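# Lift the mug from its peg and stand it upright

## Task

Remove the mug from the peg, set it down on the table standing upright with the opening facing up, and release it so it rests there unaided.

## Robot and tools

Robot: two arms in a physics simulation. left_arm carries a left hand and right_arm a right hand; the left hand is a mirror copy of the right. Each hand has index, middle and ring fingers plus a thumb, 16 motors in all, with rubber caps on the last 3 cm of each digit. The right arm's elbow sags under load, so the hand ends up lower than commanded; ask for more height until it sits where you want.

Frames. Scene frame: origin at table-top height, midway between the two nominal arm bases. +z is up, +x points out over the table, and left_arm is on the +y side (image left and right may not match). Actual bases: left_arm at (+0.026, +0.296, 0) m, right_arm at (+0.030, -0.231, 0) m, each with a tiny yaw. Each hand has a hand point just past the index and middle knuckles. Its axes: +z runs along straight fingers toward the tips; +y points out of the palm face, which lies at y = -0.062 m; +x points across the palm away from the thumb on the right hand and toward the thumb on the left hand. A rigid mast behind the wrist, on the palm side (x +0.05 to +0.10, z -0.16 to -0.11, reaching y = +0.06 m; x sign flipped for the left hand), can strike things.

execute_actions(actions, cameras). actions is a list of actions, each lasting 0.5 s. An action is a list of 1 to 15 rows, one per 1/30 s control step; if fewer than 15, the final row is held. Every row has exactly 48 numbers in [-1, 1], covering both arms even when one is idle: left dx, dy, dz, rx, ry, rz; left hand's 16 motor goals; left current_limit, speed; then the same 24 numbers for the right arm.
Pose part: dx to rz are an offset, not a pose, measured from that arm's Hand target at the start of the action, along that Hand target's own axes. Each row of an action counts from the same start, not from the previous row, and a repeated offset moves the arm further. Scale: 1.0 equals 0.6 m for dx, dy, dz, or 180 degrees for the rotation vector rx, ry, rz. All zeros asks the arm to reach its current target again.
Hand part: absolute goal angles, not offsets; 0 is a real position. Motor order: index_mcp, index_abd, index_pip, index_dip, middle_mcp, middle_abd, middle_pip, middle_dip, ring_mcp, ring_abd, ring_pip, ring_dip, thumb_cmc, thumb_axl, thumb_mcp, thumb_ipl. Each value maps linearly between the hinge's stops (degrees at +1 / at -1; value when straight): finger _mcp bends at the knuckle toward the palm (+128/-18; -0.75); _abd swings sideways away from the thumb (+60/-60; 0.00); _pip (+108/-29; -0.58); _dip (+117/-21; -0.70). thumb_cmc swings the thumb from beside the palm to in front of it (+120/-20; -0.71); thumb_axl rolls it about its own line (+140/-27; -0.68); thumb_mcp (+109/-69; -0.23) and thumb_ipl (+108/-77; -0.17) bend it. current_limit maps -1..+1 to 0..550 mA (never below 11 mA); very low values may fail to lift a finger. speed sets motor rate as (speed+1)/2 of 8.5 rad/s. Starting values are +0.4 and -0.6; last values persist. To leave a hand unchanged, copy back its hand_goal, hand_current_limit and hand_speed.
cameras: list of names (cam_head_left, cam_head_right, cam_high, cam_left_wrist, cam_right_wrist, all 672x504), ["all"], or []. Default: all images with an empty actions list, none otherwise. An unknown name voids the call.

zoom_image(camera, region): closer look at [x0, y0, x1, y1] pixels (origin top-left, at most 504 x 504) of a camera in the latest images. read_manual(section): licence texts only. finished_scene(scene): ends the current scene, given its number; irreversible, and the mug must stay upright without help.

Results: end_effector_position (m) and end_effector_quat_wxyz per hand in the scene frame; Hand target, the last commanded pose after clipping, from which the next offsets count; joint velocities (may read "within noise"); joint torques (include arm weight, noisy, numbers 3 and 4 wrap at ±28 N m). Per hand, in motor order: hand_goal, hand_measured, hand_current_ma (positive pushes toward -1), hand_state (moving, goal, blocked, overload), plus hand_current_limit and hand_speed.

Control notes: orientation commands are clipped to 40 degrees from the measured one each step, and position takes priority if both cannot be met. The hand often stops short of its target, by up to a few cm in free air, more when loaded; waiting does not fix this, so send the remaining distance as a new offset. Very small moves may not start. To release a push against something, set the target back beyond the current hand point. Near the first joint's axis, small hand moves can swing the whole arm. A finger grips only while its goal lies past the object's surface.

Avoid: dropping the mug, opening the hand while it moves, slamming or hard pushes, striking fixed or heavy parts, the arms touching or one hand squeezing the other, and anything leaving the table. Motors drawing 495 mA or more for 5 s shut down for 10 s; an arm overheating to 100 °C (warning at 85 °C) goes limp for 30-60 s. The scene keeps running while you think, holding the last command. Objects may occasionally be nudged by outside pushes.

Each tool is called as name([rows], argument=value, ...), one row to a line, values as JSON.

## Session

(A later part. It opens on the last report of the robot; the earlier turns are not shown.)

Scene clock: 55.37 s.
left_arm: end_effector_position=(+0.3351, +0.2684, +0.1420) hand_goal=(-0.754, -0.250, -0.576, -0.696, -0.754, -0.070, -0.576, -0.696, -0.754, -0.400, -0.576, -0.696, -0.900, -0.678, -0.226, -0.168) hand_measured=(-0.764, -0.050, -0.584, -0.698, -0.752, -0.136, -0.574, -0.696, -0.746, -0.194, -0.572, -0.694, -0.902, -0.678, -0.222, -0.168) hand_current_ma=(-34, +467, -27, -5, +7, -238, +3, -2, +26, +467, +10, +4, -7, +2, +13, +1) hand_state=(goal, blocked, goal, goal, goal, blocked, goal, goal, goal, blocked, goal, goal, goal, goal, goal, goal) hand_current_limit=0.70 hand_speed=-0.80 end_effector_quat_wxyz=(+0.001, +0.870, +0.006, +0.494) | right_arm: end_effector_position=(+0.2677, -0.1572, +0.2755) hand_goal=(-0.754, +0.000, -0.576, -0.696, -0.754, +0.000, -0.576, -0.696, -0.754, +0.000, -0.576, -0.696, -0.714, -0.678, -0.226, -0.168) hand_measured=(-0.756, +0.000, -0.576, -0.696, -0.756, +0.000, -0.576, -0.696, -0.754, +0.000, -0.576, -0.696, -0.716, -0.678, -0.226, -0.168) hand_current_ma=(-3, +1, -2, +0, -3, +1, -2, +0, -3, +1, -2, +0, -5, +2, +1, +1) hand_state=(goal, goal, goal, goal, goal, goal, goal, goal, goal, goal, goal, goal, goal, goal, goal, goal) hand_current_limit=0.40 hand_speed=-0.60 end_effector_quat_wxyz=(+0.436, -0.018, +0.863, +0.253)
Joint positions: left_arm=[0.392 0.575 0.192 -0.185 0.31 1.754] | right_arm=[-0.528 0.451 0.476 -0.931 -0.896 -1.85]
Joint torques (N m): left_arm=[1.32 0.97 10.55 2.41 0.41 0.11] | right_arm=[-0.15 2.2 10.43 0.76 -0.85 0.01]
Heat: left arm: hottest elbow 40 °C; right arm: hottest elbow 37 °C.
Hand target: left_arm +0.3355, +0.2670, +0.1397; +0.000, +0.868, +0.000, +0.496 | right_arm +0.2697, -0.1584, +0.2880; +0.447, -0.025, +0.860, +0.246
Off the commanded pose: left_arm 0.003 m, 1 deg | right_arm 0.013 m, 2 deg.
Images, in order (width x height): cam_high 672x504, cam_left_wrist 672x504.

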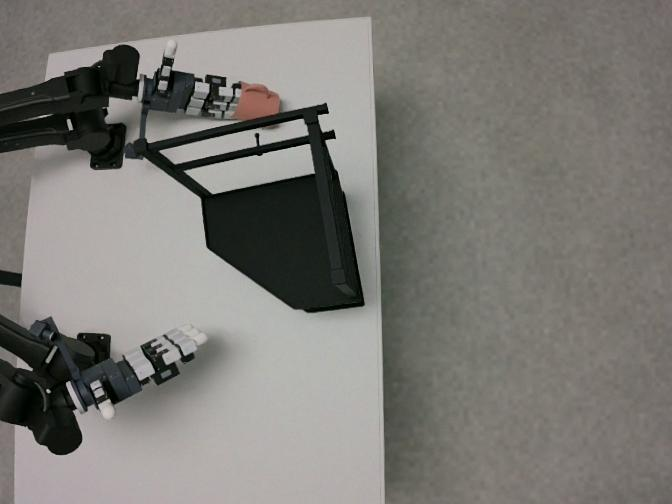

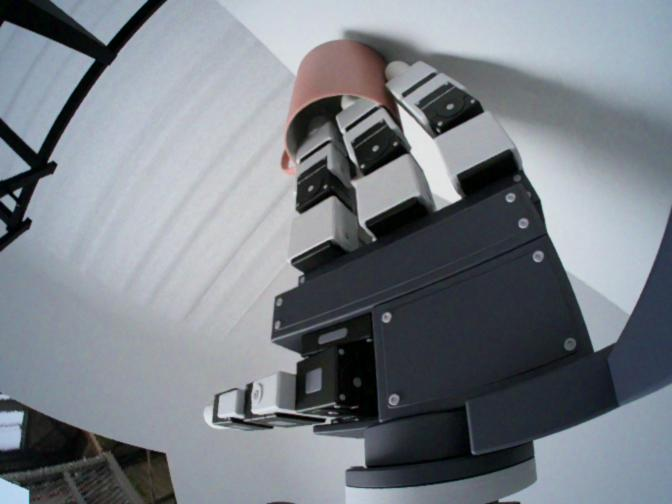

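execute_actions([
  [[0.0685,0,-0.0085,0,-0.0417,0,-0.754,-0.25,-0.576,-0.696,-0.754,-0.07,-0.576,-0.696,-0.754,-0.4,-0.576,-0.696,-0.9,-0.678,-0.226,-0.168,0.7,-0.8,0,0,0,0,0,0,-0.754,0,-0.576,-0.696,-0.754,0,-0.576,-0.696,-0.754,0,-0.576,-0.696,-0.714,-0.678,-0.226,-0.168,0.4,-0.6]],
], cameras=["cam_high","cam_left_wrist"])

zoom_image(camera="cam_high", region=[190, 30, 300, 130])

Scene clock: 57.57 s.
left_arm: end_effector_position=(+0.3390, +0.2669, +0.1498) hand_goal=(-0.754, -0.250, -0.576, -0.696, -0.754, -0.070, -0.576, -0.696, -0.754, -0.400, -0.576, -0.696, -0.900, -0.678, -0.226, -0.168) hand_measured=(-0.754, -0.092, -0.580, -0.698, -0.760, -0.154, -0.576, -0.696, -0.748, -0.266, -0.572, -0.694, -0.902, -0.678, -0.222, -0.168) hand_current_ma=(-1, +467, -12, -5, -17, -311, -1, -2, +16, +467, +9, +4, -7, +2, +13, +1) hand_state=(goal, blocked, goal, goal, goal, blocked, goal, goal, goal, blocked, goal, goal, goal, goal, goal, goal) hand_current_limit=0.70 hand_speed=-0.80 end_effector_quat_wxyz=(+0.007, +0.908, +0.013, +0.420) | right_arm: end_effector_position=(+0.2677, -0.1572, +0.2755) hand_goal=(-0.754, +0.000, -0.576, -0.696, -0.754, +0.000, -0.576, -0.696, -0.754, +0.000, -0.576, -0.696, -0.714, -0.678, -0.226, -0.168) hand_measured=(-0.756, +0.000, -0.576, -0.696, -0.756, +0.000, -0.576, -0.696, -0.754, +0.000, -0.576, -0.696, -0.716, -0.678, -0.226, -0.168) hand_current_ma=(-3, +1, -2, +0, -3, +1, -2, +0, -3, +1, -2, +0, -5, +2, +1, +1) hand_state=(goal, goal, goal, goal, goal, goal, goal, goal, goal, goal, goal, goal, goal, goal, goal, goal) hand_current_limit=0.40 hand_speed=-0.60 end_effector_quat_wxyz=(+0.436, -0.018, +0.863, +0.253)
Joint positions: left_arm=[0.351 0.621 0.319 -0.43 0.249 1.758] | right_arm=[-0.528 0.451 0.476 -0.931 -0.896 -1.85]
Joint torques (N m): left_arm=[-0.09 0.5 15.88 1.37 0.29 0.12] | right_arm=[-0.44 2.02 10.45 0.81 -0.83 0.03]
Heat: left arm: hottest elbow 40 °C; right arm: hottest elbow 37 °C.
Hand target: left_arm +0.3520, +0.2668, +0.1778; +0.000, +0.899, -0.001, +0.438 | right_arm +0.2697, -0.1584, +0.2880; +0.447, -0.025, +0.860, +0.246
Off the commanded pose: left_arm 0.031 m, 3 deg | right_arm 0.013 m, 2 deg.
Images, in order (width x height): cam_high 672x504, cam_left_wrist 672x504.

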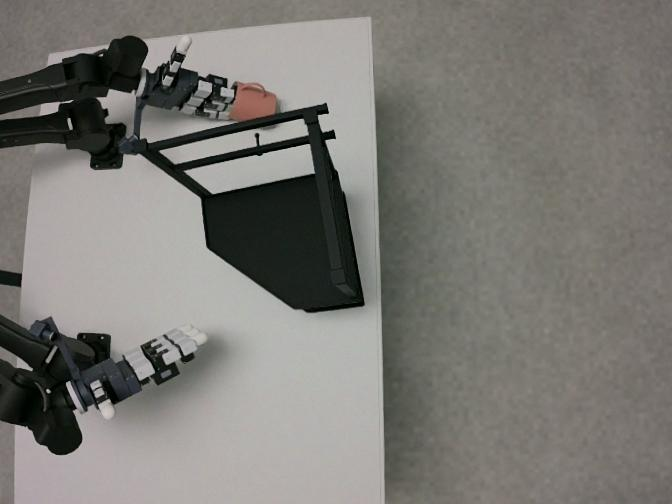

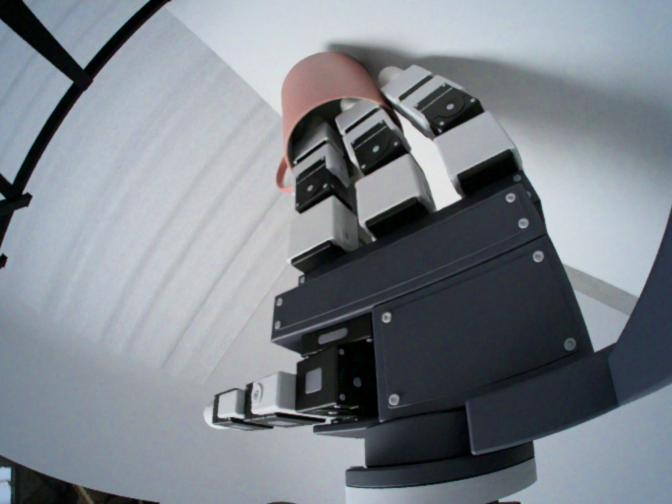

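Scaled by 4.582.

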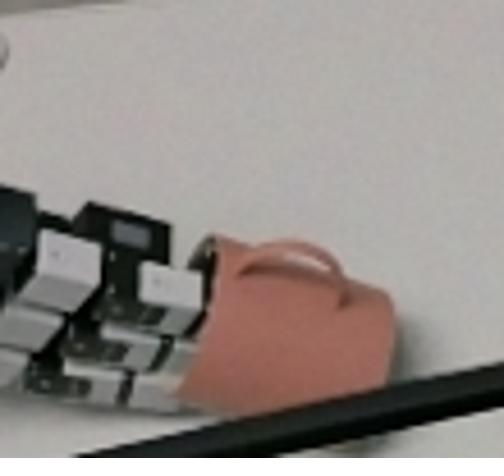

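execute_actions([
  [[0.0498,0,0.0224,0,-0.0611,0,-0.754,-0.25,-0.576,-0.696,-0.754,-0.07,-0.576,-0.696,-0.754,-0.4,-0.576,-0.696,-0.9,-0.678,-0.226,-0.168,0.7,-0.8,0,0,0,0,0,0,-0.754,0,-0.576,-0.696,-0.754,0,-0.576,-0.696,-0.754,0,-0.576,-0.696,-0.714,-0.678,-0.226,-0.168,0.4,-0.6]],
  [[0.0535,0,0.0223,0,-0.0583,0,-0.754,-0.25,-0.576,-0.696,-0.754,-0.07,-0.576,-0.696,-0.754,-0.4,-0.576,-0.696,-0.9,-0.678,-0.226,-0.168,0.7,-0.8,0,0,0,0,0,0,-0.754,0,-0.576,-0.696,-0.754,0,-0.576,-0.696,-0.754,0,-0.576,-0.696,-0.714,-0.678,-0.226,-0.168,0.4,-0.6]],
], cameras=["cam_high","cam_left_wrist"])

zoom_image(camera="cam_high", region=[190, 30, 300, 130])

Scene clock: 59.87 s.
left_arm: end_effector_position=(+0.3957, +0.2677, +0.1755) hand_goal=(-0.754, -0.250, -0.576, -0.696, -0.754, -0.070, -0.576, -0.696, -0.754, -0.400, -0.576, -0.696, -0.900, -0.678, -0.226, -0.168) hand_measured=(-0.754, -0.104, -0.578, -0.698, -0.758, -0.164, -0.576, -0.696, -0.748, -0.274, -0.572, -0.694, -0.902, -0.678, -0.222, -0.168) hand_current_ma=(+0, +467, -5, -5, -14, -349, -1, -2, +17, +467, +9, +4, -7, +2, +13, +1) hand_state=(goal, blocked, goal, goal, goal, blocked, goal, goal, goal, blocked, goal, goal, goal, goal, goal, goal) hand_current_limit=0.70 hand_speed=-0.80 end_effector_quat_wxyz=(+0.003, +0.971, +0.002, +0.240) | right_arm: end_effector_position=(+0.2677, -0.1572, +0.2755) hand_goal=(-0.754, +0.000, -0.576, -0.696, -0.754, +0.000, -0.576, -0.696, -0.754, +0.000, -0.576, -0.696, -0.714, -0.678, -0.226, -0.168) hand_measured=(-0.756, +0.000, -0.576, -0.696, -0.756, +0.000, -0.576, -0.696, -0.754, +0.000, -0.576, -0.696, -0.716, -0.678, -0.226, -0.168) hand_current_ma=(-3, +1, -2, +0, -3, +1, -2, +0, -3, +1, -2, +0, -5, +2, +1, +1) hand_state=(goal, goal, goal, goal, goal, goal, goal, goal, goal, goal, goal, goal, goal, goal, goal, goal) hand_current_limit=0.40 hand_speed=-0.60 end_effector_quat_wxyz=(+0.436, -0.018, +0.863, +0.253)
Joint positions: left_arm=[0.235 0.994 0.726 -0.829 0.103 1.754] | right_arm=[-0.528 0.451 0.476 -0.931 -0.896 -1.85]
Joint torques (N m): left_arm=[0.21 -3.78 15.69 0.81 0.22 -0.07] | right_arm=[-0.62 2.08 10.28 0.94 -0.85 0.05]
Heat: left arm: hottest elbow 40 °C; right arm: hottest elbow 37 °C.
Hand target: left_arm +0.4140, +0.2668, +0.2039; +0.000, +0.965, +0.000, +0.263 | right_arm +0.2697, -0.1584, +0.2880; +0.447, -0.025, +0.860, +0.246
Off the commanded pose: left_arm 0.034 m, 3 deg | right_arm 0.013 m, 2 deg.
Images, in order (width x height): cam_high 672x504, cam_left_wrist 672x504.

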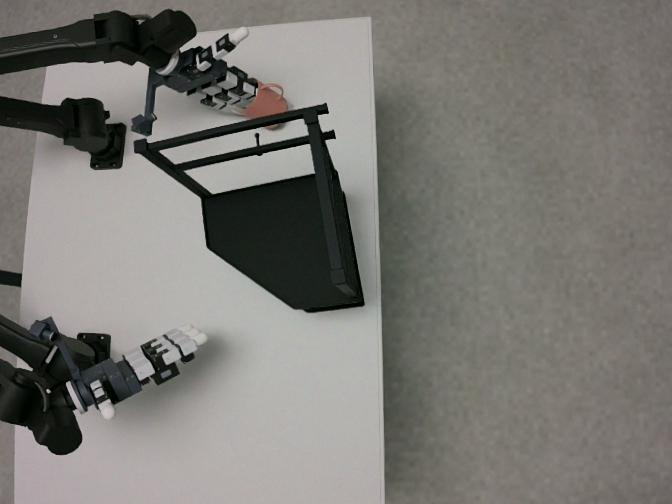

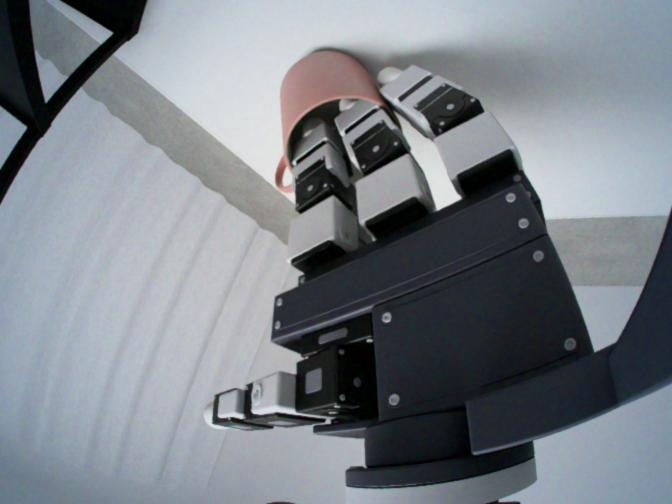

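Scaled by 4.582.

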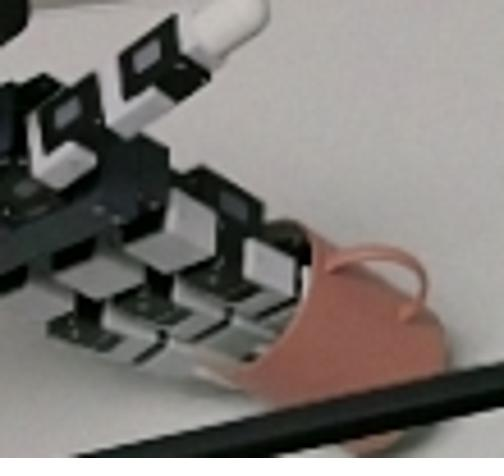

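execute_actions([
  [[0.0547,0,0.0253,0,-0.0611,0,-0.754,-0.25,-0.576,-0.696,-0.754,-0.07,-0.576,-0.696,-0.754,-0.4,-0.576,-0.696,-0.9,-0.678,-0.226,-0.168,0.7,-0.8,0,0,0,0,0,0,-0.754,0,-0.576,-0.696,-0.754,0,-0.576,-0.696,-0.754,0,-0.576,-0.696,-0.714,-0.678,-0.226,-0.168,0.4,-0.6]],
  [[0.0537,0,0.0279,0,-0.0639,0,-0.754,-0.25,-0.576,-0.696,-0.754,-0.07,-0.576,-0.696,-0.754,-0.4,-0.576,-0.696,-0.9,-0.678,-0.226,-0.168,0.7,-0.8,0,0,0,0,0,0,-0.754,0,-0.576,-0.696,-0.754,0,-0.576,-0.696,-0.754,0,-0.576,-0.696,-0.714,-0.678,-0.226,-0.168,0.4,-0.6]],
], cameras=["cam_high","cam_left_wrist"])

zoom_image(camera="cam_high", region=[210, 40, 320, 140])

Scene clock: 61.70 s.
left_arm: end_effector_position=(+0.4678, +0.2689, +0.1812) hand_goal=(-0.754, -0.250, -0.576, -0.696, -0.754, -0.070, -0.576, -0.696, -0.754, -0.400, -0.576, -0.696, -0.900, -0.678, -0.226, -0.168) hand_measured=(-0.758, -0.106, -0.580, -0.698, -0.756, -0.164, -0.576, -0.696, -0.748, -0.276, -0.572, -0.694, -0.902, -0.678, -0.222, -0.168) hand_current_ma=(-12, +467, -11, -6, -4, -351, -1, -2, +19, +467, +9, +4, -7, +2, +13, +1) hand_state=(goal, blocked, goal, goal, goal, blocked, goal, goal, goal, blocked, goal, goal, goal, goal, goal, goal) hand_current_limit=0.70 hand_speed=-0.80 end_effector_quat_wxyz=(+0.003, +0.999, +0.000, +0.050) | right_arm: end_effector_position=(+0.2677, -0.1572, +0.2755) hand_goal=(-0.754, +0.000, -0.576, -0.696, -0.754, +0.000, -0.576, -0.696, -0.754, +0.000, -0.576, -0.696, -0.714, -0.678, -0.226, -0.168) hand_measured=(-0.756, +0.000, -0.576, -0.696, -0.756, +0.000, -0.576, -0.696, -0.754, +0.000, -0.576, -0.696, -0.716, -0.678, -0.226, -0.168) hand_current_ma=(-3, +1, -2, +0, -3, +1, -2, +0, -3, +1, -2, +0, -5, +2, +1, +1) hand_state=(goal, goal, goal, goal, goal, goal, goal, goal, goal, goal, goal, goal, goal, goal, goal, goal) hand_current_limit=0.40 hand_speed=-0.60 end_effector_quat_wxyz=(+0.436, -0.018, +0.863, +0.253)
Joint positions: left_arm=[0.17 1.408 1.169 -1.234 0.021 1.716] | right_arm=[-0.528 0.451 0.476 -0.931 -0.896 -1.85]
Joint torques (N m): left_arm=[0.32 -9.29 14.54 0.18 0.08 -0.01] | right_arm=[-0.38 1.9 10.3 1.06 -0.86 0.04]
Heat: left arm: hottest elbow 41 °C; right arm: hottest elbow 37 °C.
Hand target: left_arm +0.4860, +0.2667, +0.2023; +0.000, +0.998, +0.000, +0.069 | right_arm +0.2697, -0.1584, +0.2880; +0.447, -0.025, +0.860, +0.246
Off the commanded pose: left_arm 0.028 m, 2 deg | right_arm 0.013 m, 2 deg.
Images, in order (width x height): cam_high 672x504, cam_left_wrist 672x504.

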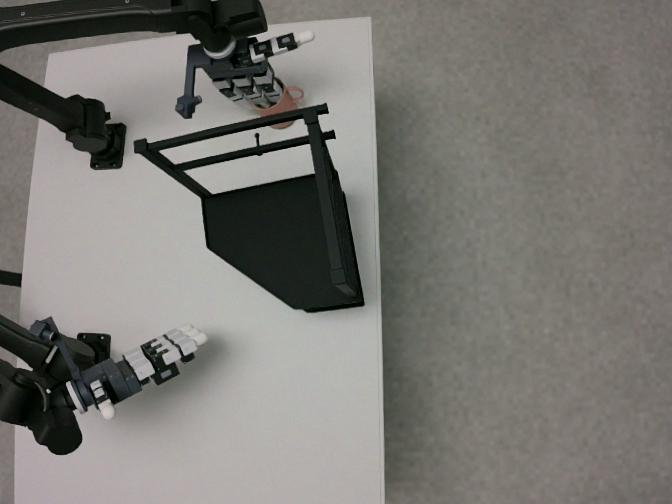

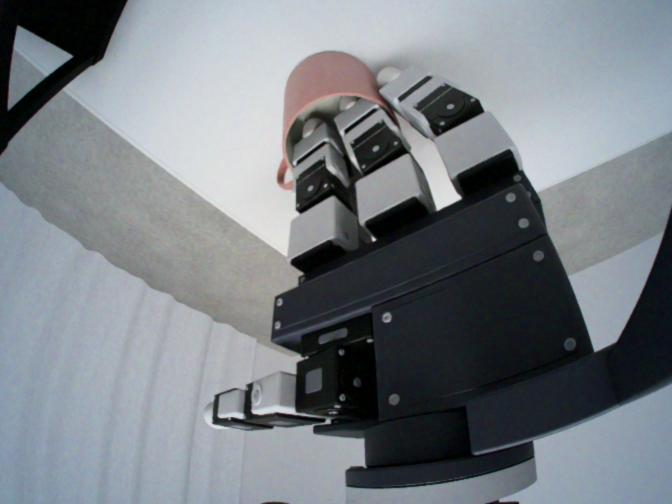

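Scaled by 4.582.

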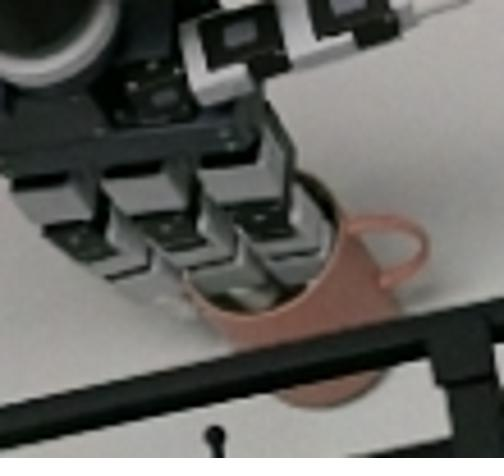

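execute_actions([
  [[0.0478,0,0.0437,0,-0.0611,0,-0.754,-0.25,-0.576,-0.696,-0.754,-0.07,-0.576,-0.696,-0.754,-0.4,-0.576,-0.696,-0.9,-0.678,-0.226,-0.168,0.7,-0.8,0,0,0,0,0,0,-0.754,0,-0.576,-0.696,-0.754,0,-0.576,-0.696,-0.754,0,-0.576,-0.696,-0.714,-0.678,-0.226,-0.168,0.4,-0.6]],
  [[0.0184,0,0.0324,0,-0.0333,0,-0.754,-0.25,-0.576,-0.696,-0.754,-0.07,-0.576,-0.696,-0.754,-0.4,-0.576,-0.696,-0.9,-0.678,-0.226,-0.168,0.7,-0.8,0,0,0,0,0,0,-0.754,0,-0.576,-0.696,-0.754,0,-0.576,-0.696,-0.754,0,-0.576,-0.696,-0.714,-0.678,-0.226,-0.168,0.4,-0.6]],
], cameras=["cam_high","cam_left_wrist"])

zoom_image(camera="cam_high", region=[230, 40, 340, 140])

zoom_image(camera="cam_left_wrist", region=[230, 30, 470, 230])

Scene clock: 66.80 s.
left_arm: end_effector_position=(+0.5168, +0.2710, +0.1717) hand_goal=(-0.754, -0.250, -0.576, -0.696, -0.754, -0.070, -0.576, -0.696, -0.754, -0.400, -0.576, -0.696, -0.900, -0.678, -0.226, -0.168) hand_measured=(-0.752, -0.126, -0.578, -0.700, -0.754, -0.180, -0.578, -0.702, -0.750, -0.292, -0.574, -0.696, -0.902, -0.678, -0.222, -0.168) hand_current_ma=(+7, +467, -4, -9, -2, -412, -6, -16, +9, +403, +4, +3, -6, +2, +13, +1) hand_state=(goal, blocked, goal, goal, goal, blocked, goal, goal, goal, blocked, goal, goal, goal, goal, goal, goal) hand_current_limit=0.70 hand_speed=-0.80 end_effector_quat_wxyz=(+0.002, +0.998, +0.001, -0.069) | right_arm: end_effector_position=(+0.2677, -0.1572, +0.2755) hand_goal=(-0.754, +0.000, -0.576, -0.696, -0.754, +0.000, -0.576, -0.696, -0.754, +0.000, -0.576, -0.696, -0.714, -0.678, -0.226, -0.168) hand_measured=(-0.756, +0.000, -0.576, -0.696, -0.756, +0.000, -0.576, -0.696, -0.754, +0.000, -0.576, -0.696, -0.716, -0.678, -0.226, -0.168) hand_current_ma=(-3, +1, -2, +0, -3, +1, -2, +0, -3, +1, -2, +0, -5, +2, +1, +1) hand_state=(goal, goal, goal, goal, goal, goal, goal, goal, goal, goal, goal, goal, goal, goal, goal, goal) hand_current_limit=0.40 hand_speed=-0.60 end_effector_quat_wxyz=(+0.436, -0.018, +0.863, +0.253)
Joint positions: left_arm=[0.147 1.683 1.473 -1.498 -0.014 1.69] | right_arm=[-0.528 0.451 0.476 -0.931 -0.896 -1.85]
Joint torques (N m): left_arm=[-0.03 -9.88 11.48 0.03 -0.08 -0.02] | right_arm=[-0.26 1.49 10.22 0.98 -0.89 0.05]
Heat: left arm: hottest elbow 42 °C; right arm: hottest elbow 38 °C.
Hand target: left_arm +0.5280, +0.2667, +0.1603; +0.000, +0.997, +0.000, -0.079 | right_arm +0.2697, -0.1584, +0.2880; +0.447, -0.025, +0.860, +0.246
Off the commanded pose: left_arm 0.016 m, 1 deg | right_arm 0.013 m, 2 deg.
Images, in order (width x height): cam_high 672x504, cam_left_wrist 672x504.

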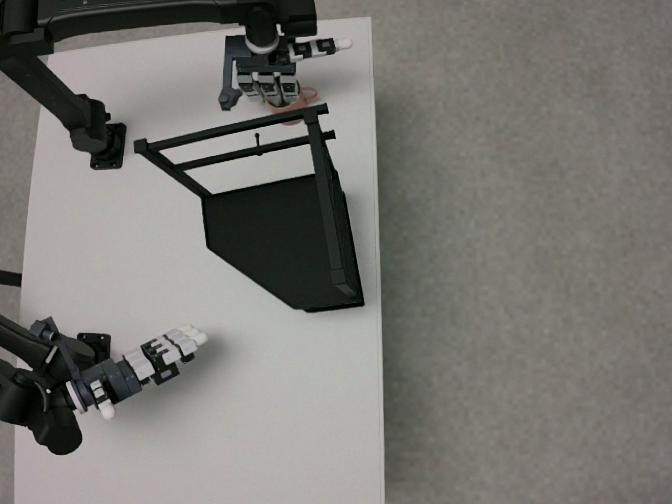

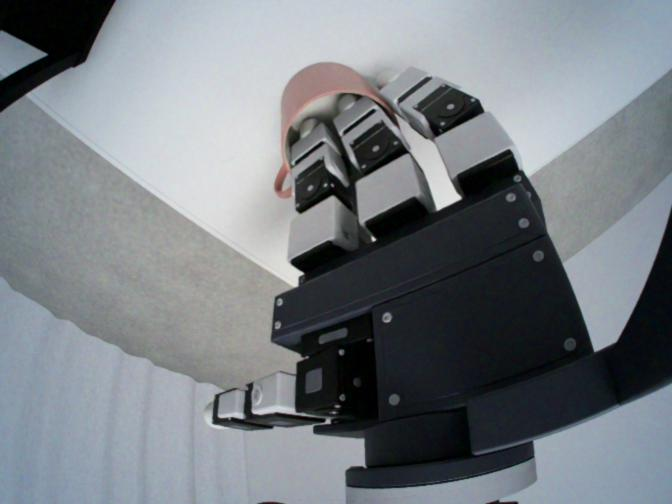

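Scaled by 4.582.

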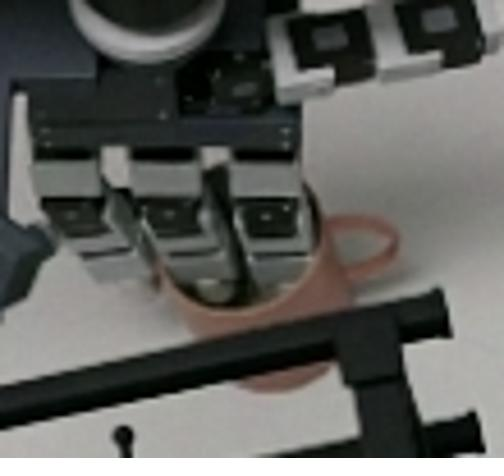

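Scaled by 2.100 from the camera's 672x504 image, which has a finer 960x720 frame.

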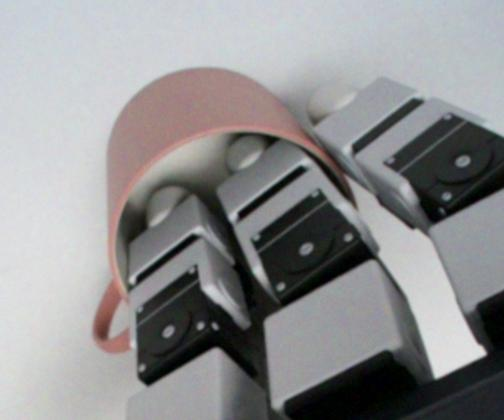

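execute_actions([
  [[0.003,0,0.0217,0,-0.008,0,-0.754,-0.25,-0.576,-0.696,-0.754,-0.07,-0.576,-0.696,-0.754,-0.4,-0.576,-0.696,-0.9,-0.678,-0.226,-0.168,0.7,-0.8,0,0,0,0,0,0,-0.754,0,-0.576,-0.696,-0.754,0,-0.576,-0.696,-0.754,0,-0.576,-0.696,-0.714,-0.678,-0.226,-0.168,0.4,-0.6]],
], cameras=["cam_high","cam_left_wrist"])

zoom_image(camera="cam_high", region=[230, 40, 340, 140])

zoom_image(camera="cam_left_wrist", region=[230, 30, 470, 230])

Scene clock: 67.90 s.
left_arm: end_effector_position=(+0.5172, +0.2708, +0.1695) hand_goal=(-0.754, -0.250, -0.576, -0.696, -0.754, -0.070, -0.576, -0.696, -0.754, -0.400, -0.576, -0.696, -0.900, -0.678, -0.226, -0.168) hand_measured=(-0.752, -0.126, -0.578, -0.698, -0.754, -0.180, -0.578, -0.702, -0.750, -0.292, -0.574, -0.696, -0.902, -0.678, -0.222, -0.168) hand_current_ma=(+8, +467, -4, -7, -2, -419, -9, -16, +9, +403, +3, +2, -6, +2, +13, +1) hand_state=(goal, blocked, goal, goal, goal, blocked, goal, goal, goal, blocked, goal, goal, goal, goal, goal, goal) hand_current_limit=0.70 hand_speed=-0.80 end_effector_quat_wxyz=(+0.001, +0.997, +0.001, -0.073) | right_arm: end_effector_position=(+0.2677, -0.1572, +0.2755) hand_goal=(-0.754, +0.000, -0.576, -0.696, -0.754, +0.000, -0.576, -0.696, -0.754, +0.000, -0.576, -0.696, -0.714, -0.678, -0.226, -0.168) hand_measured=(-0.756, +0.000, -0.576, -0.696, -0.756, +0.000, -0.576, -0.696, -0.754, +0.000, -0.576, -0.696, -0.716, -0.678, -0.226, -0.168) hand_current_ma=(-3, +1, -2, +0, -3, +1, -2, +0, -3, +1, -2, +0, -5, +2, +1, +1) hand_state=(goal, goal, goal, goal, goal, goal, goal, goal, goal, goal, goal, goal, goal, goal, goal, goal) hand_current_limit=0.40 hand_speed=-0.60 end_effector_quat_wxyz=(+0.436, -0.018, +0.863, +0.253)
Joint positions: left_arm=[0.145 1.69 1.477 -1.502 -0.016 1.689] | right_arm=[-0.528 0.451 0.476 -0.931 -0.896 -1.85]
Joint torques (N m): left_arm=[0.15 -8.7 10.56 0.23 -0.09 -0.02] | right_arm=[-0.5 2.14 10.39 0.81 -0.8 0.04]
Heat: left arm: hottest elbow 42 °C; right arm: hottest elbow 38 °C.
Hand target: left_arm +0.5277, +0.2667, +0.1473; +0.000, +0.996, +0.000, -0.091 | right_arm +0.2697, -0.1584, +0.2880; +0.447, -0.025, +0.860, +0.246
Off the commanded pose: left_arm 0.025 m, 2 deg | right_arm 0.013 m, 2 deg.
Images, in order (width x height): cam_high 672x504, cam_left_wrist 672x504.

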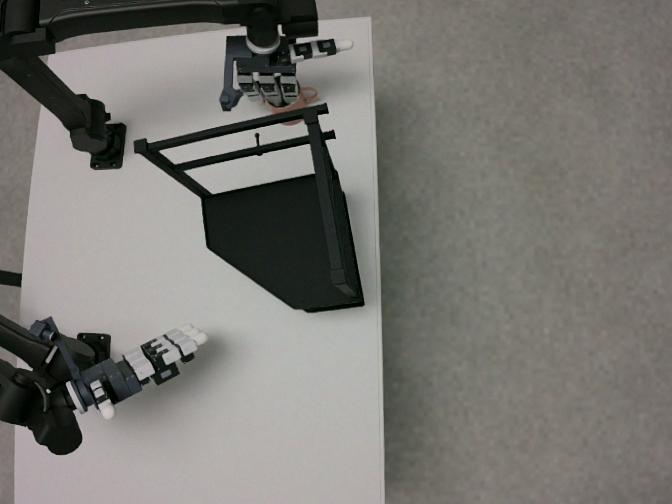

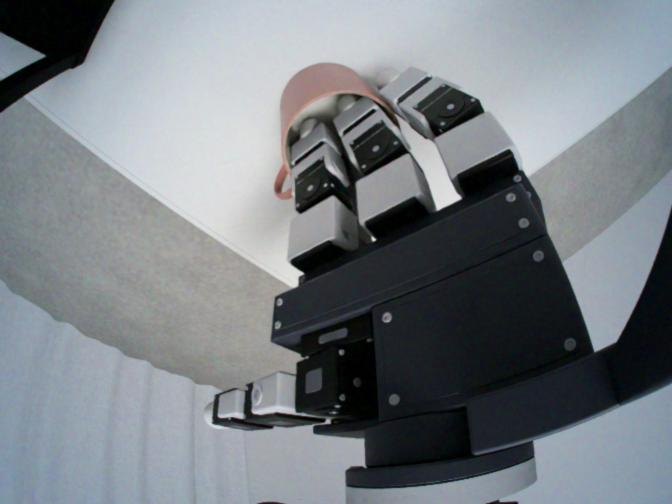

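Scaled by 4.582.

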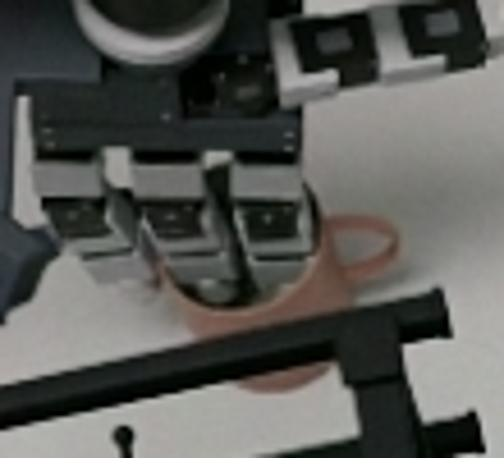

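Scaled by 2.100 from the camera's 672x504 image, which has a finer 960x720 frame.

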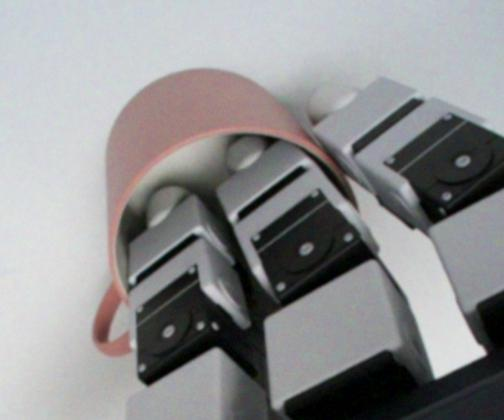

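execute_actions([
  [[0.003,0,0.025,0,0,0,-0.754,-0.25,-0.576,-0.696,-0.754,-0.07,-0.576,-0.696,-0.754,-0.4,-0.576,-0.696,-0.9,-0.678,-0.226,-0.168,0.7,-0.8,0,0,0,0,0,0,-0.754,0,-0.576,-0.696,-0.754,0,-0.576,-0.696,-0.754,0,-0.576,-0.696,-0.714,-0.678,-0.226,-0.168,0.4,-0.6]],
], cameras=["cam_high","cam_left_wrist"])

zoom_image(camera="cam_high", region=[230, 40, 340, 140])

zoom_image(camera="cam_left_wrist", region=[230, 30, 470, 230])

Scene clock: 68.93 s.
left_arm: end_effector_position=(+0.5176, +0.2709, +0.1682) hand_goal=(-0.754, -0.250, -0.576, -0.696, -0.754, -0.070, -0.576, -0.696, -0.754, -0.400, -0.576, -0.696, -0.900, -0.678, -0.226, -0.168) hand_measured=(-0.752, -0.126, -0.578, -0.698, -0.754, -0.182, -0.580, -0.702, -0.750, -0.292, -0.574, -0.696, -0.902, -0.678, -0.222, -0.168) hand_current_ma=(+8, +467, -4, -6, -2, -423, -9, -16, +9, +403, +3, +2, -6, +2, +13, +1) hand_state=(goal, blocked, goal, goal, goal, blocked, goal, goal, goal, blocked, goal, goal, goal, goal, goal, goal) hand_current_limit=0.70 hand_speed=-0.80 end_effector_quat_wxyz=(+0.001, +0.997, +0.001, -0.073) | right_arm: end_effector_position=(+0.2677, -0.1572, +0.2755) hand_goal=(-0.754, +0.000, -0.576, -0.696, -0.754, +0.000, -0.576, -0.696, -0.754, +0.000, -0.576, -0.696, -0.714, -0.678, -0.226, -0.168) hand_measured=(-0.756, +0.000, -0.576, -0.696, -0.756, +0.000, -0.576, -0.696, -0.754, +0.000, -0.576, -0.696, -0.716, -0.678, -0.226, -0.168) hand_current_ma=(-3, +1, -2, +0, -3, +1, -2, +0, -3, +1, -2, +0, -5, +2, +1, +1) hand_state=(goal, goal, goal, goal, goal, goal, goal, goal, goal, goal, goal, goal, goal, goal, goal, goal) hand_current_limit=0.40 hand_speed=-0.60 end_effector_quat_wxyz=(+0.436, -0.018, +0.863, +0.253)
Joint positions: left_arm=[0.145 1.693 1.477 -1.501 -0.017 1.689] | right_arm=[-0.528 0.451 0.476 -0.931 -0.896 -1.85]
Joint torques (N m): left_arm=[0.26 -8.7 7.68 1.35 -0.09 0.02] | right_arm=[-0.5 1.9 10.44 0.95 -0.87 0.03]
Heat: left arm: hottest elbow 42 °C; right arm: hottest elbow 38 °C.
Hand target: left_arm +0.5268, +0.2668, +0.1321; +0.000, +0.996, +0.000, -0.091 | right_arm +0.2697, -0.1584, +0.2880; +0.447, -0.025, +0.860, +0.246
Off the commanded pose: left_arm 0.037 m, 2 deg | right_arm 0.013 m, 2 deg.
Images, in order (width x height): cam_high 672x504, cam_left_wrist 672x504.

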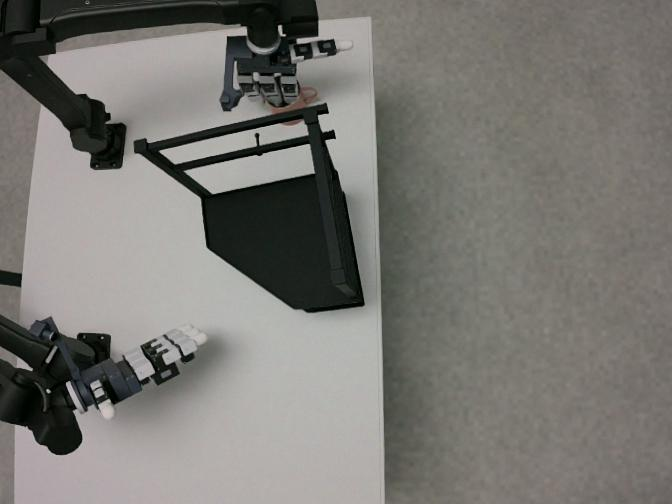

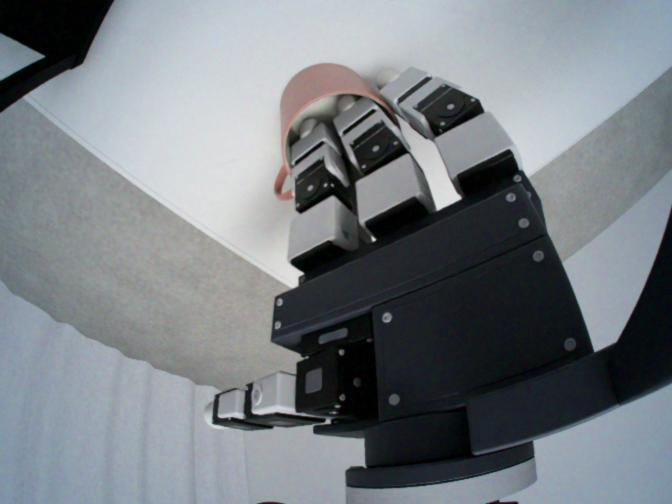

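Scaled by 4.582.

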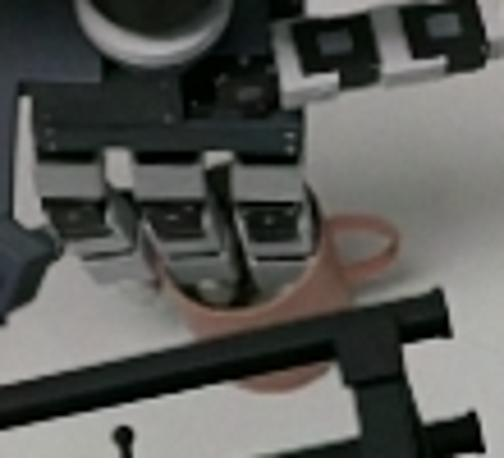

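Scaled by 2.100 from the camera's 672x504 image, which has a finer 960x720 frame.

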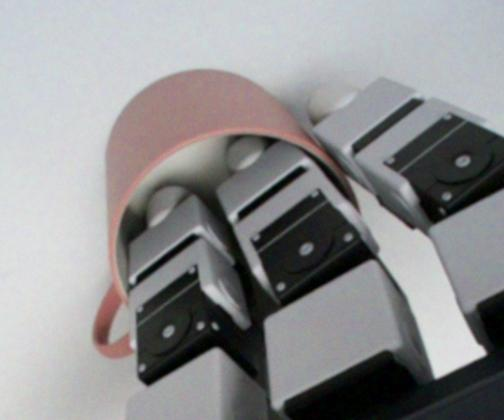

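execute_actions([
  [[0.003,0,0.025,0,0,0,-0.754,-0.25,-0.576,-0.696,-0.754,-0.07,-0.576,-0.696,-0.754,-0.4,-0.576,-0.696,-0.9,-0.678,-0.226,-0.168,0.7,-0.8,0,0,0,0,0,0,-0.754,0,-0.576,-0.696,-0.754,0,-0.576,-0.696,-0.754,0,-0.576,-0.696,-0.714,-0.678,-0.226,-0.168,0.4,-0.6]],
], cameras=["cam_high","cam_left_wrist"])

zoom_image(camera="cam_high", region=[230, 40, 340, 140])

zoom_image(camera="cam_left_wrist", region=[230, 30, 470, 230])

Scene clock: 70.10 s.
left_arm: end_effector_position=(+0.5206, +0.2713, +0.1603) hand_goal=(-0.754, -0.250, -0.576, -0.696, -0.754, -0.070, -0.576, -0.696, -0.754, -0.400, -0.576, -0.696, -0.900, -0.678, -0.226, -0.168) hand_measured=(-0.754, -0.126, -0.578, -0.696, -0.752, -0.192, -0.580, -0.700, -0.750, -0.292, -0.574, -0.696, -0.902, -0.678, -0.222, -0.168) hand_current_ma=(-2, +467, -4, +0, +4, -464, -9, -15, +9, +403, +3, +2, -6, +2, +13, +1) hand_state=(goal, blocked, goal, goal, goal, blocked, goal, goal, goal, blocked, goal, goal, goal, goal, goal, goal) hand_current_limit=0.70 hand_speed=-0.80 end_effector_quat_wxyz=(-0.001, +0.998, +0.001, -0.065) | right_arm: end_effector_position=(+0.2677, -0.1572, +0.2755) hand_goal=(-0.754, +0.000, -0.576, -0.696, -0.754, +0.000, -0.576, -0.696, -0.754, +0.000, -0.576, -0.696, -0.714, -0.678, -0.226, -0.168) hand_measured=(-0.756, +0.000, -0.576, -0.696, -0.756, +0.000, -0.576, -0.696, -0.754, +0.000, -0.576, -0.696, -0.716, -0.678, -0.226, -0.168) hand_current_ma=(-3, +1, -2, +0, -3, +1, -2, +0, -3, +1, -2, +0, -5, +2, +1, +1) hand_state=(goal, goal, goal, goal, goal, goal, goal, goal, goal, goal, goal, goal, goal, goal, goal, goal) hand_current_limit=0.40 hand_speed=-0.60 end_effector_quat_wxyz=(+0.436, -0.018, +0.863, +0.253)
Joint positions: left_arm=[0.145 1.693 1.458 -1.463 -0.017 1.689] | right_arm=[-0.528 0.451 0.476 -0.931 -0.896 -1.85]
Joint torques (N m): left_arm=[0.5 -8.18 7.01 1.4 -0.08 0] | right_arm=[-0.85 2.32 10.37 0.96 -0.85 0.02]
Heat: left arm: hottest elbow 41 °C; right arm: hottest elbow 38 °C.
Hand target: left_arm +0.5258, +0.2668, +0.1171; -0.001, +0.996, +0.000, -0.091 | right_arm +0.2697, -0.1584, +0.2880; +0.447, -0.025, +0.860, +0.246
Off the commanded pose: left_arm 0.044 m, 3 deg | right_arm 0.013 m, 2 deg.
Images, in order (width x height): cam_high 672x504, cam_left_wrist 672x504.

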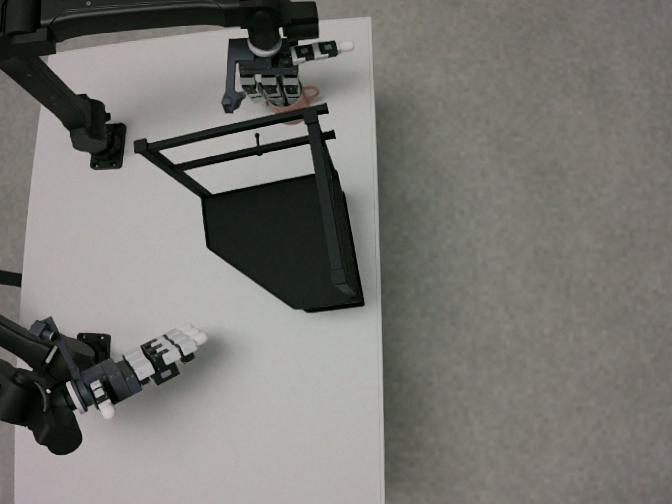

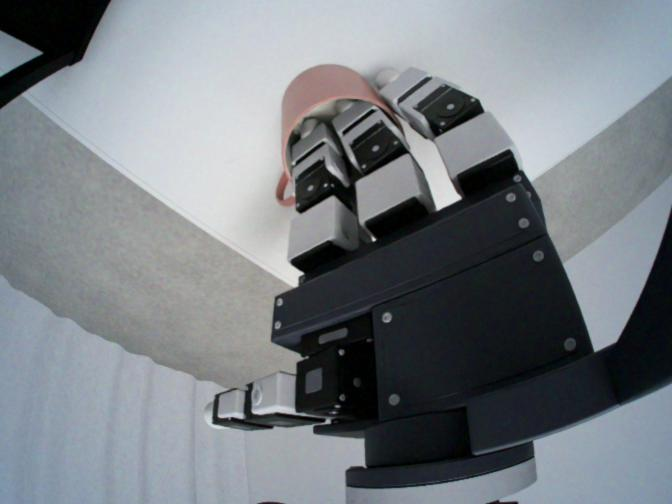

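Scaled by 4.582.

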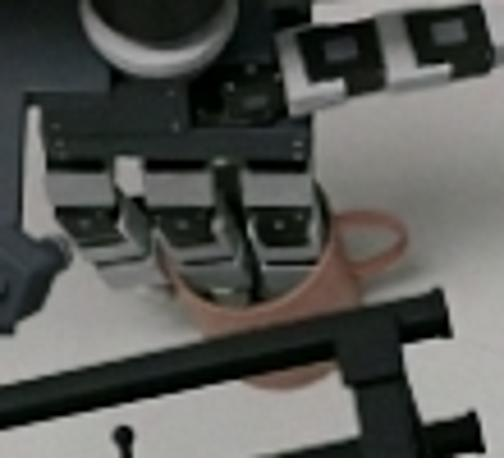

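Scaled by 2.100 from the camera's 672x504 image, which has a finer 960x720 frame.

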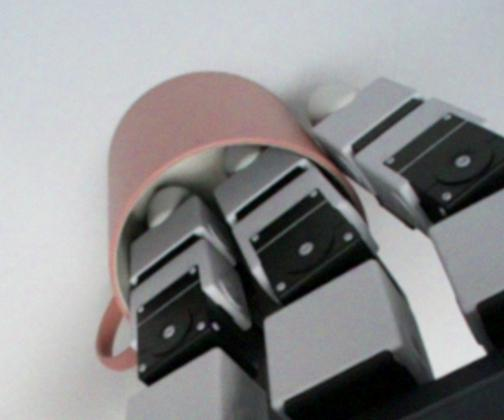

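execute_actions([
  [[0,0,-0.01,0,0,0,-0.754,-0.12,-0.576,-0.696,-0.754,-0.2,-0.576,-0.696,-0.754,-0.28,-0.576,-0.696,-0.9,-0.678,-0.226,-0.168,0.7,-0.95,0,0,0,0,0,0,-0.754,0,-0.576,-0.696,-0.754,0,-0.576,-0.696,-0.754,0,-0.576,-0.696,-0.714,-0.678,-0.226,-0.168,0.4,-0.6]],
  [[0,0,-0.02,0,0,0,-0.754,-0.07,-0.576,-0.696,-0.754,-0.21,-0.576,-0.696,-0.754,-0.15,-0.576,-0.696,-0.9,-0.678,-0.226,-0.168,0.7,-0.95,0,0,0,0,0,0,-0.754,0,-0.576,-0.696,-0.754,0,-0.576,-0.696,-0.754,0,-0.576,-0.696,-0.714,-0.678,-0.226,-0.168,0.4,-0.6]],
], cameras=["cam_high","cam_left_wrist"])

zoom_image(camera="cam_high", region=[230, 40, 340, 140])

zoom_image(camera="cam_left_wrist", region=[230, 30, 470, 230])

Scene clock: 71.97 s.
left_arm: end_effector_position=(+0.5221, +0.2712, +0.1537) hand_goal=(-0.754, -0.070, -0.576, -0.696, -0.754, -0.210, -0.576, -0.696, -0.754, -0.150, -0.576, -0.696, -0.900, -0.678, -0.226, -0.168) hand_measured=(-0.770, -0.074, -0.576, -0.696, -0.758, -0.218, -0.578, -0.698, -0.752, -0.154, -0.576, -0.696, -0.902, -0.678, -0.222, -0.168) hand_current_ma=(-62, -10, +2, +1, -12, -21, -8, -4, +3, -8, +2, +2, -6, +2, +13, +1) hand_state=(goal, goal, goal, goal, goal, goal, goal, goal, goal, goal, goal, goal, goal, goal, goal, goal) hand_current_limit=0.70 hand_speed=-0.95 end_effector_quat_wxyz=(-0.001, +0.997, +0.002, -0.071) | right_arm: end_effector_position=(+0.2677, -0.1572, +0.2755) hand_goal=(-0.754, +0.000, -0.576, -0.696, -0.754, +0.000, -0.576, -0.696, -0.754, +0.000, -0.576, -0.696, -0.714, -0.678, -0.226, -0.168) hand_measured=(-0.756, +0.000, -0.576, -0.696, -0.756, +0.000, -0.576, -0.696, -0.754, +0.000, -0.576, -0.696, -0.716, -0.678, -0.226, -0.168) hand_current_ma=(-3, +1, -2, +0, -3, +1, -2, +0, -3, +1, -2, +0, -5, +2, +1, +1) hand_state=(goal, goal, goal, goal, goal, goal, goal, goal, goal, goal, goal, goal, goal, goal, goal, goal) hand_current_limit=0.40 hand_speed=-0.60 end_effector_quat_wxyz=(+0.436, -0.018, +0.863, +0.253)
Joint positions: left_arm=[0.144 1.709 1.46 -1.462 -0.019 1.686] | right_arm=[-0.528 0.451 0.476 -0.931 -0.896 -1.85]
Joint torques (N m): left_arm=[0.73 -9.52 10.63 -0.34 -0.02 0.02] | right_arm=[-0.26 2.02 10.44 0.92 -0.85 0.03]
Heat: left arm: hottest elbow 41 °C; right arm: hottest elbow 38 °C.
Hand target: left_arm +0.5291, +0.2668, +0.1349; +0.000, +0.996, +0.000, -0.091 | right_arm +0.2697, -0.1584, +0.2880; +0.447, -0.025, +0.860, +0.246
Off the commanded pose: left_arm 0.021 m, 2 deg | right_arm 0.013 m, 2 deg.
Images, in order (width x height): cam_high 672x504, cam_left_wrist 672x504.

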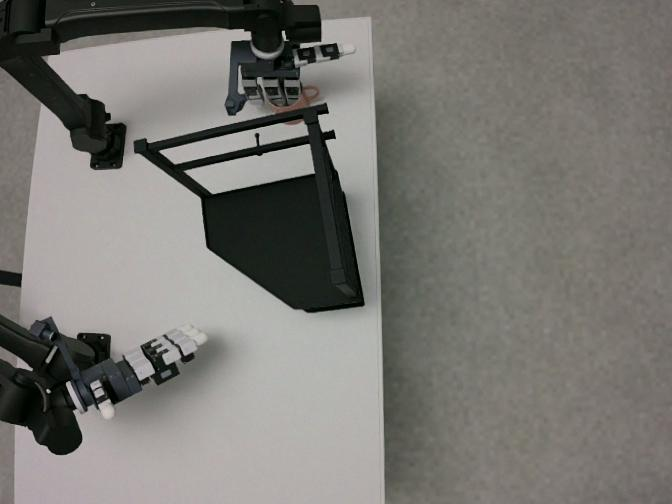

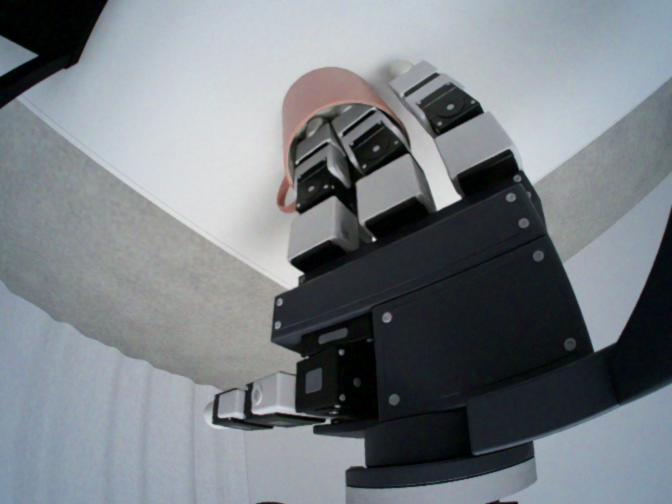

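Scaled by 4.582.

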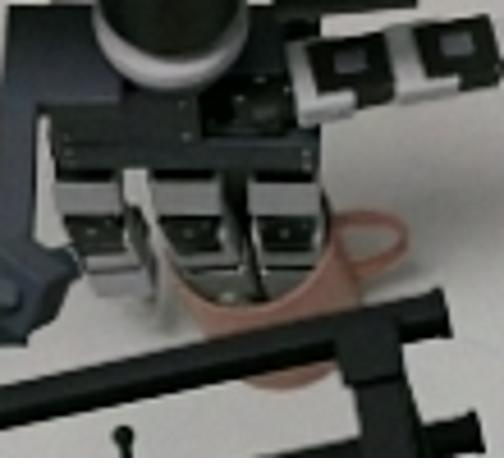

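Scaled by 2.100 from the camera's 672x504 image, which has a finer 960x720 frame.

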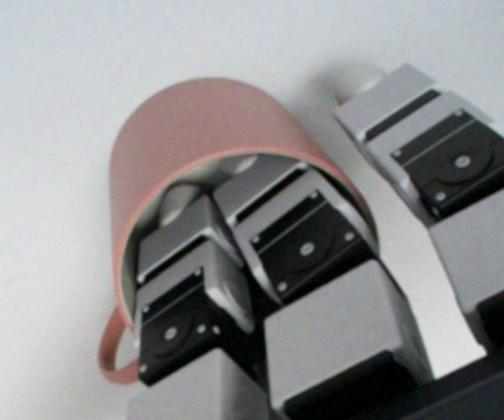

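execute_actions([
  [[0.006,0,-0.09,0,0,0,-0.754,-0.05,-0.576,-0.696,-0.754,-0.21,-0.576,-0.696,-0.754,-0.05,-0.576,-0.696,-0.9,-0.678,-0.226,-0.168,0.7,-0.95,0,0,0,0,0,0,-0.754,0,-0.576,-0.696,-0.754,0,-0.576,-0.696,-0.754,0,-0.576,-0.696,-0.714,-0.678,-0.226,-0.168,0.4,-0.6]],
], cameras=["cam_high","cam_left_wrist"])

zoom_image(camera="cam_high", region=[230, 40, 340, 140])

zoom_image(camera="cam_left_wrist", region=[230, 30, 470, 230])

Scene clock: 73.43 s.
left_arm: end_effector_position=(+0.5296, +0.2710, +0.1834) hand_goal=(-0.754, -0.050, -0.576, -0.696, -0.754, -0.210, -0.576, -0.696, -0.754, -0.050, -0.576, -0.696, -0.900, -0.678, -0.226, -0.168) hand_measured=(-0.756, -0.048, -0.576, -0.696, -0.756, -0.212, -0.578, -0.698, -0.752, -0.054, -0.576, -0.696, -0.902, -0.678, -0.222, -0.168) hand_current_ma=(-6, +6, +2, +1, -4, -7, -8, -4, +3, -11, +2, +2, -6, +2, +13, +1) hand_state=(goal, goal, goal, goal, goal, goal, goal, goal, goal, goal, goal, goal, goal, goal, goal, goal) hand_current_limit=0.70 hand_speed=-0.95 end_effector_quat_wxyz=(+0.002, +0.995, +0.001, -0.095) | right_arm: end_effector_position=(+0.2677, -0.1572, +0.2755) hand_goal=(-0.754, +0.000, -0.576, -0.696, -0.754, +0.000, -0.576, -0.696, -0.754, +0.000, -0.576, -0.696, -0.714, -0.678, -0.226, -0.168) hand_measured=(-0.756, +0.000, -0.576, -0.696, -0.756, +0.000, -0.576, -0.696, -0.754, +0.000, -0.576, -0.696, -0.716, -0.678, -0.226, -0.168) hand_current_ma=(-3, +1, -2, +0, -3, +1, -2, +0, -3, +1, -2, +0, -5, +2, +1, +1) hand_state=(goal, goal, goal, goal, goal, goal, goal, goal, goal, goal, goal, goal, goal, goal, goal, goal) hand_current_limit=0.40 hand_speed=-0.60 end_effector_quat_wxyz=(+0.436, -0.018, +0.863, +0.253)
Joint positions: left_arm=[0.142 1.745 1.583 -1.6 -0.019 1.685] | right_arm=[-0.528 0.451 0.476 -0.931 -0.896 -1.85]
Joint torques (N m): left_arm=[0.67 -12.16 12.86 -0.36 0.04 0.01] | right_arm=[-0.79 1.9 10.5 1.09 -0.84 0.06]
Heat: left arm: hottest elbow 41 °C; right arm: hottest elbow 38 °C.
Hand target: left_arm +0.5425, +0.2668, +0.1872; +0.000, +0.996, +0.000, -0.091 | right_arm +0.2697, -0.1584, +0.2880; +0.447, -0.025, +0.860, +0.246
Off the commanded pose: left_arm 0.014 m, 1 deg | right_arm 0.013 m, 2 deg.
Images, in order (width x height): cam_high 672x504, cam_left_wrist 672x504.

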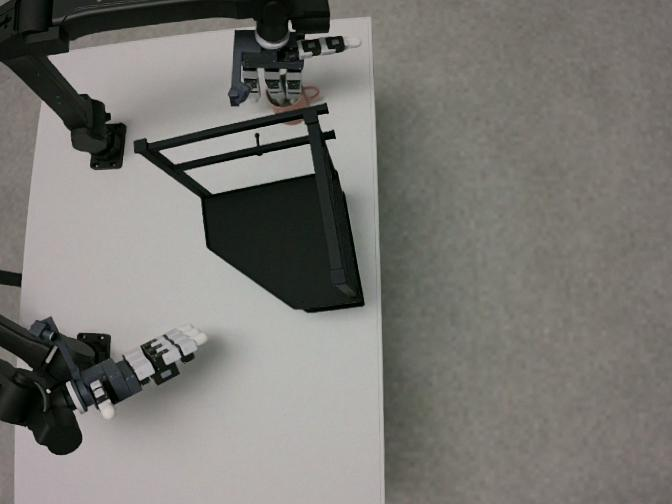

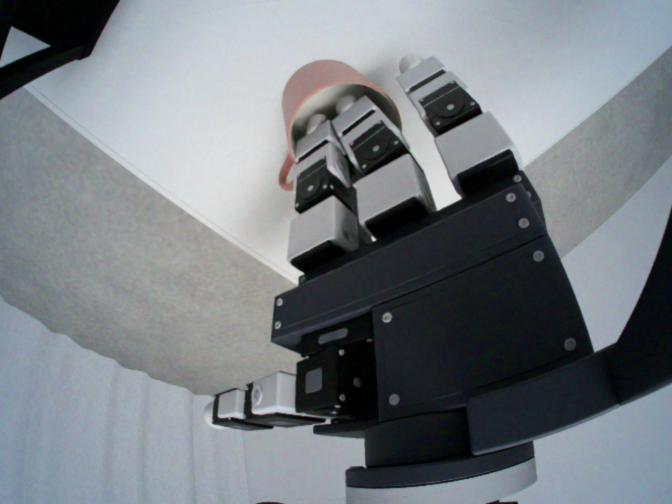

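Scaled by 4.582.

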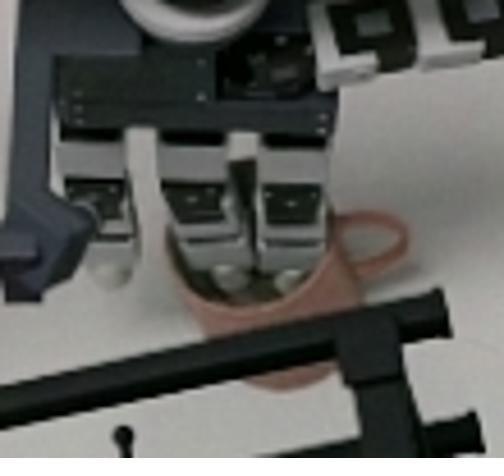

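Scaled by 2.100 from the camera's 672x504 image, which has a finer 960x720 frame.

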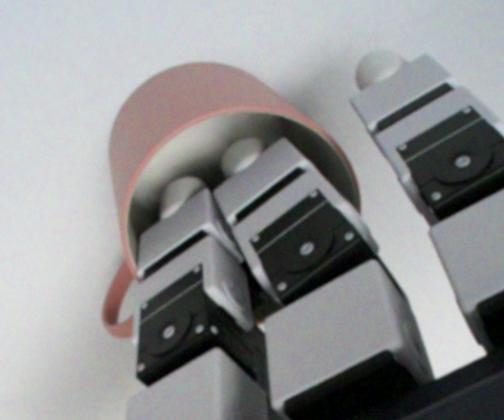

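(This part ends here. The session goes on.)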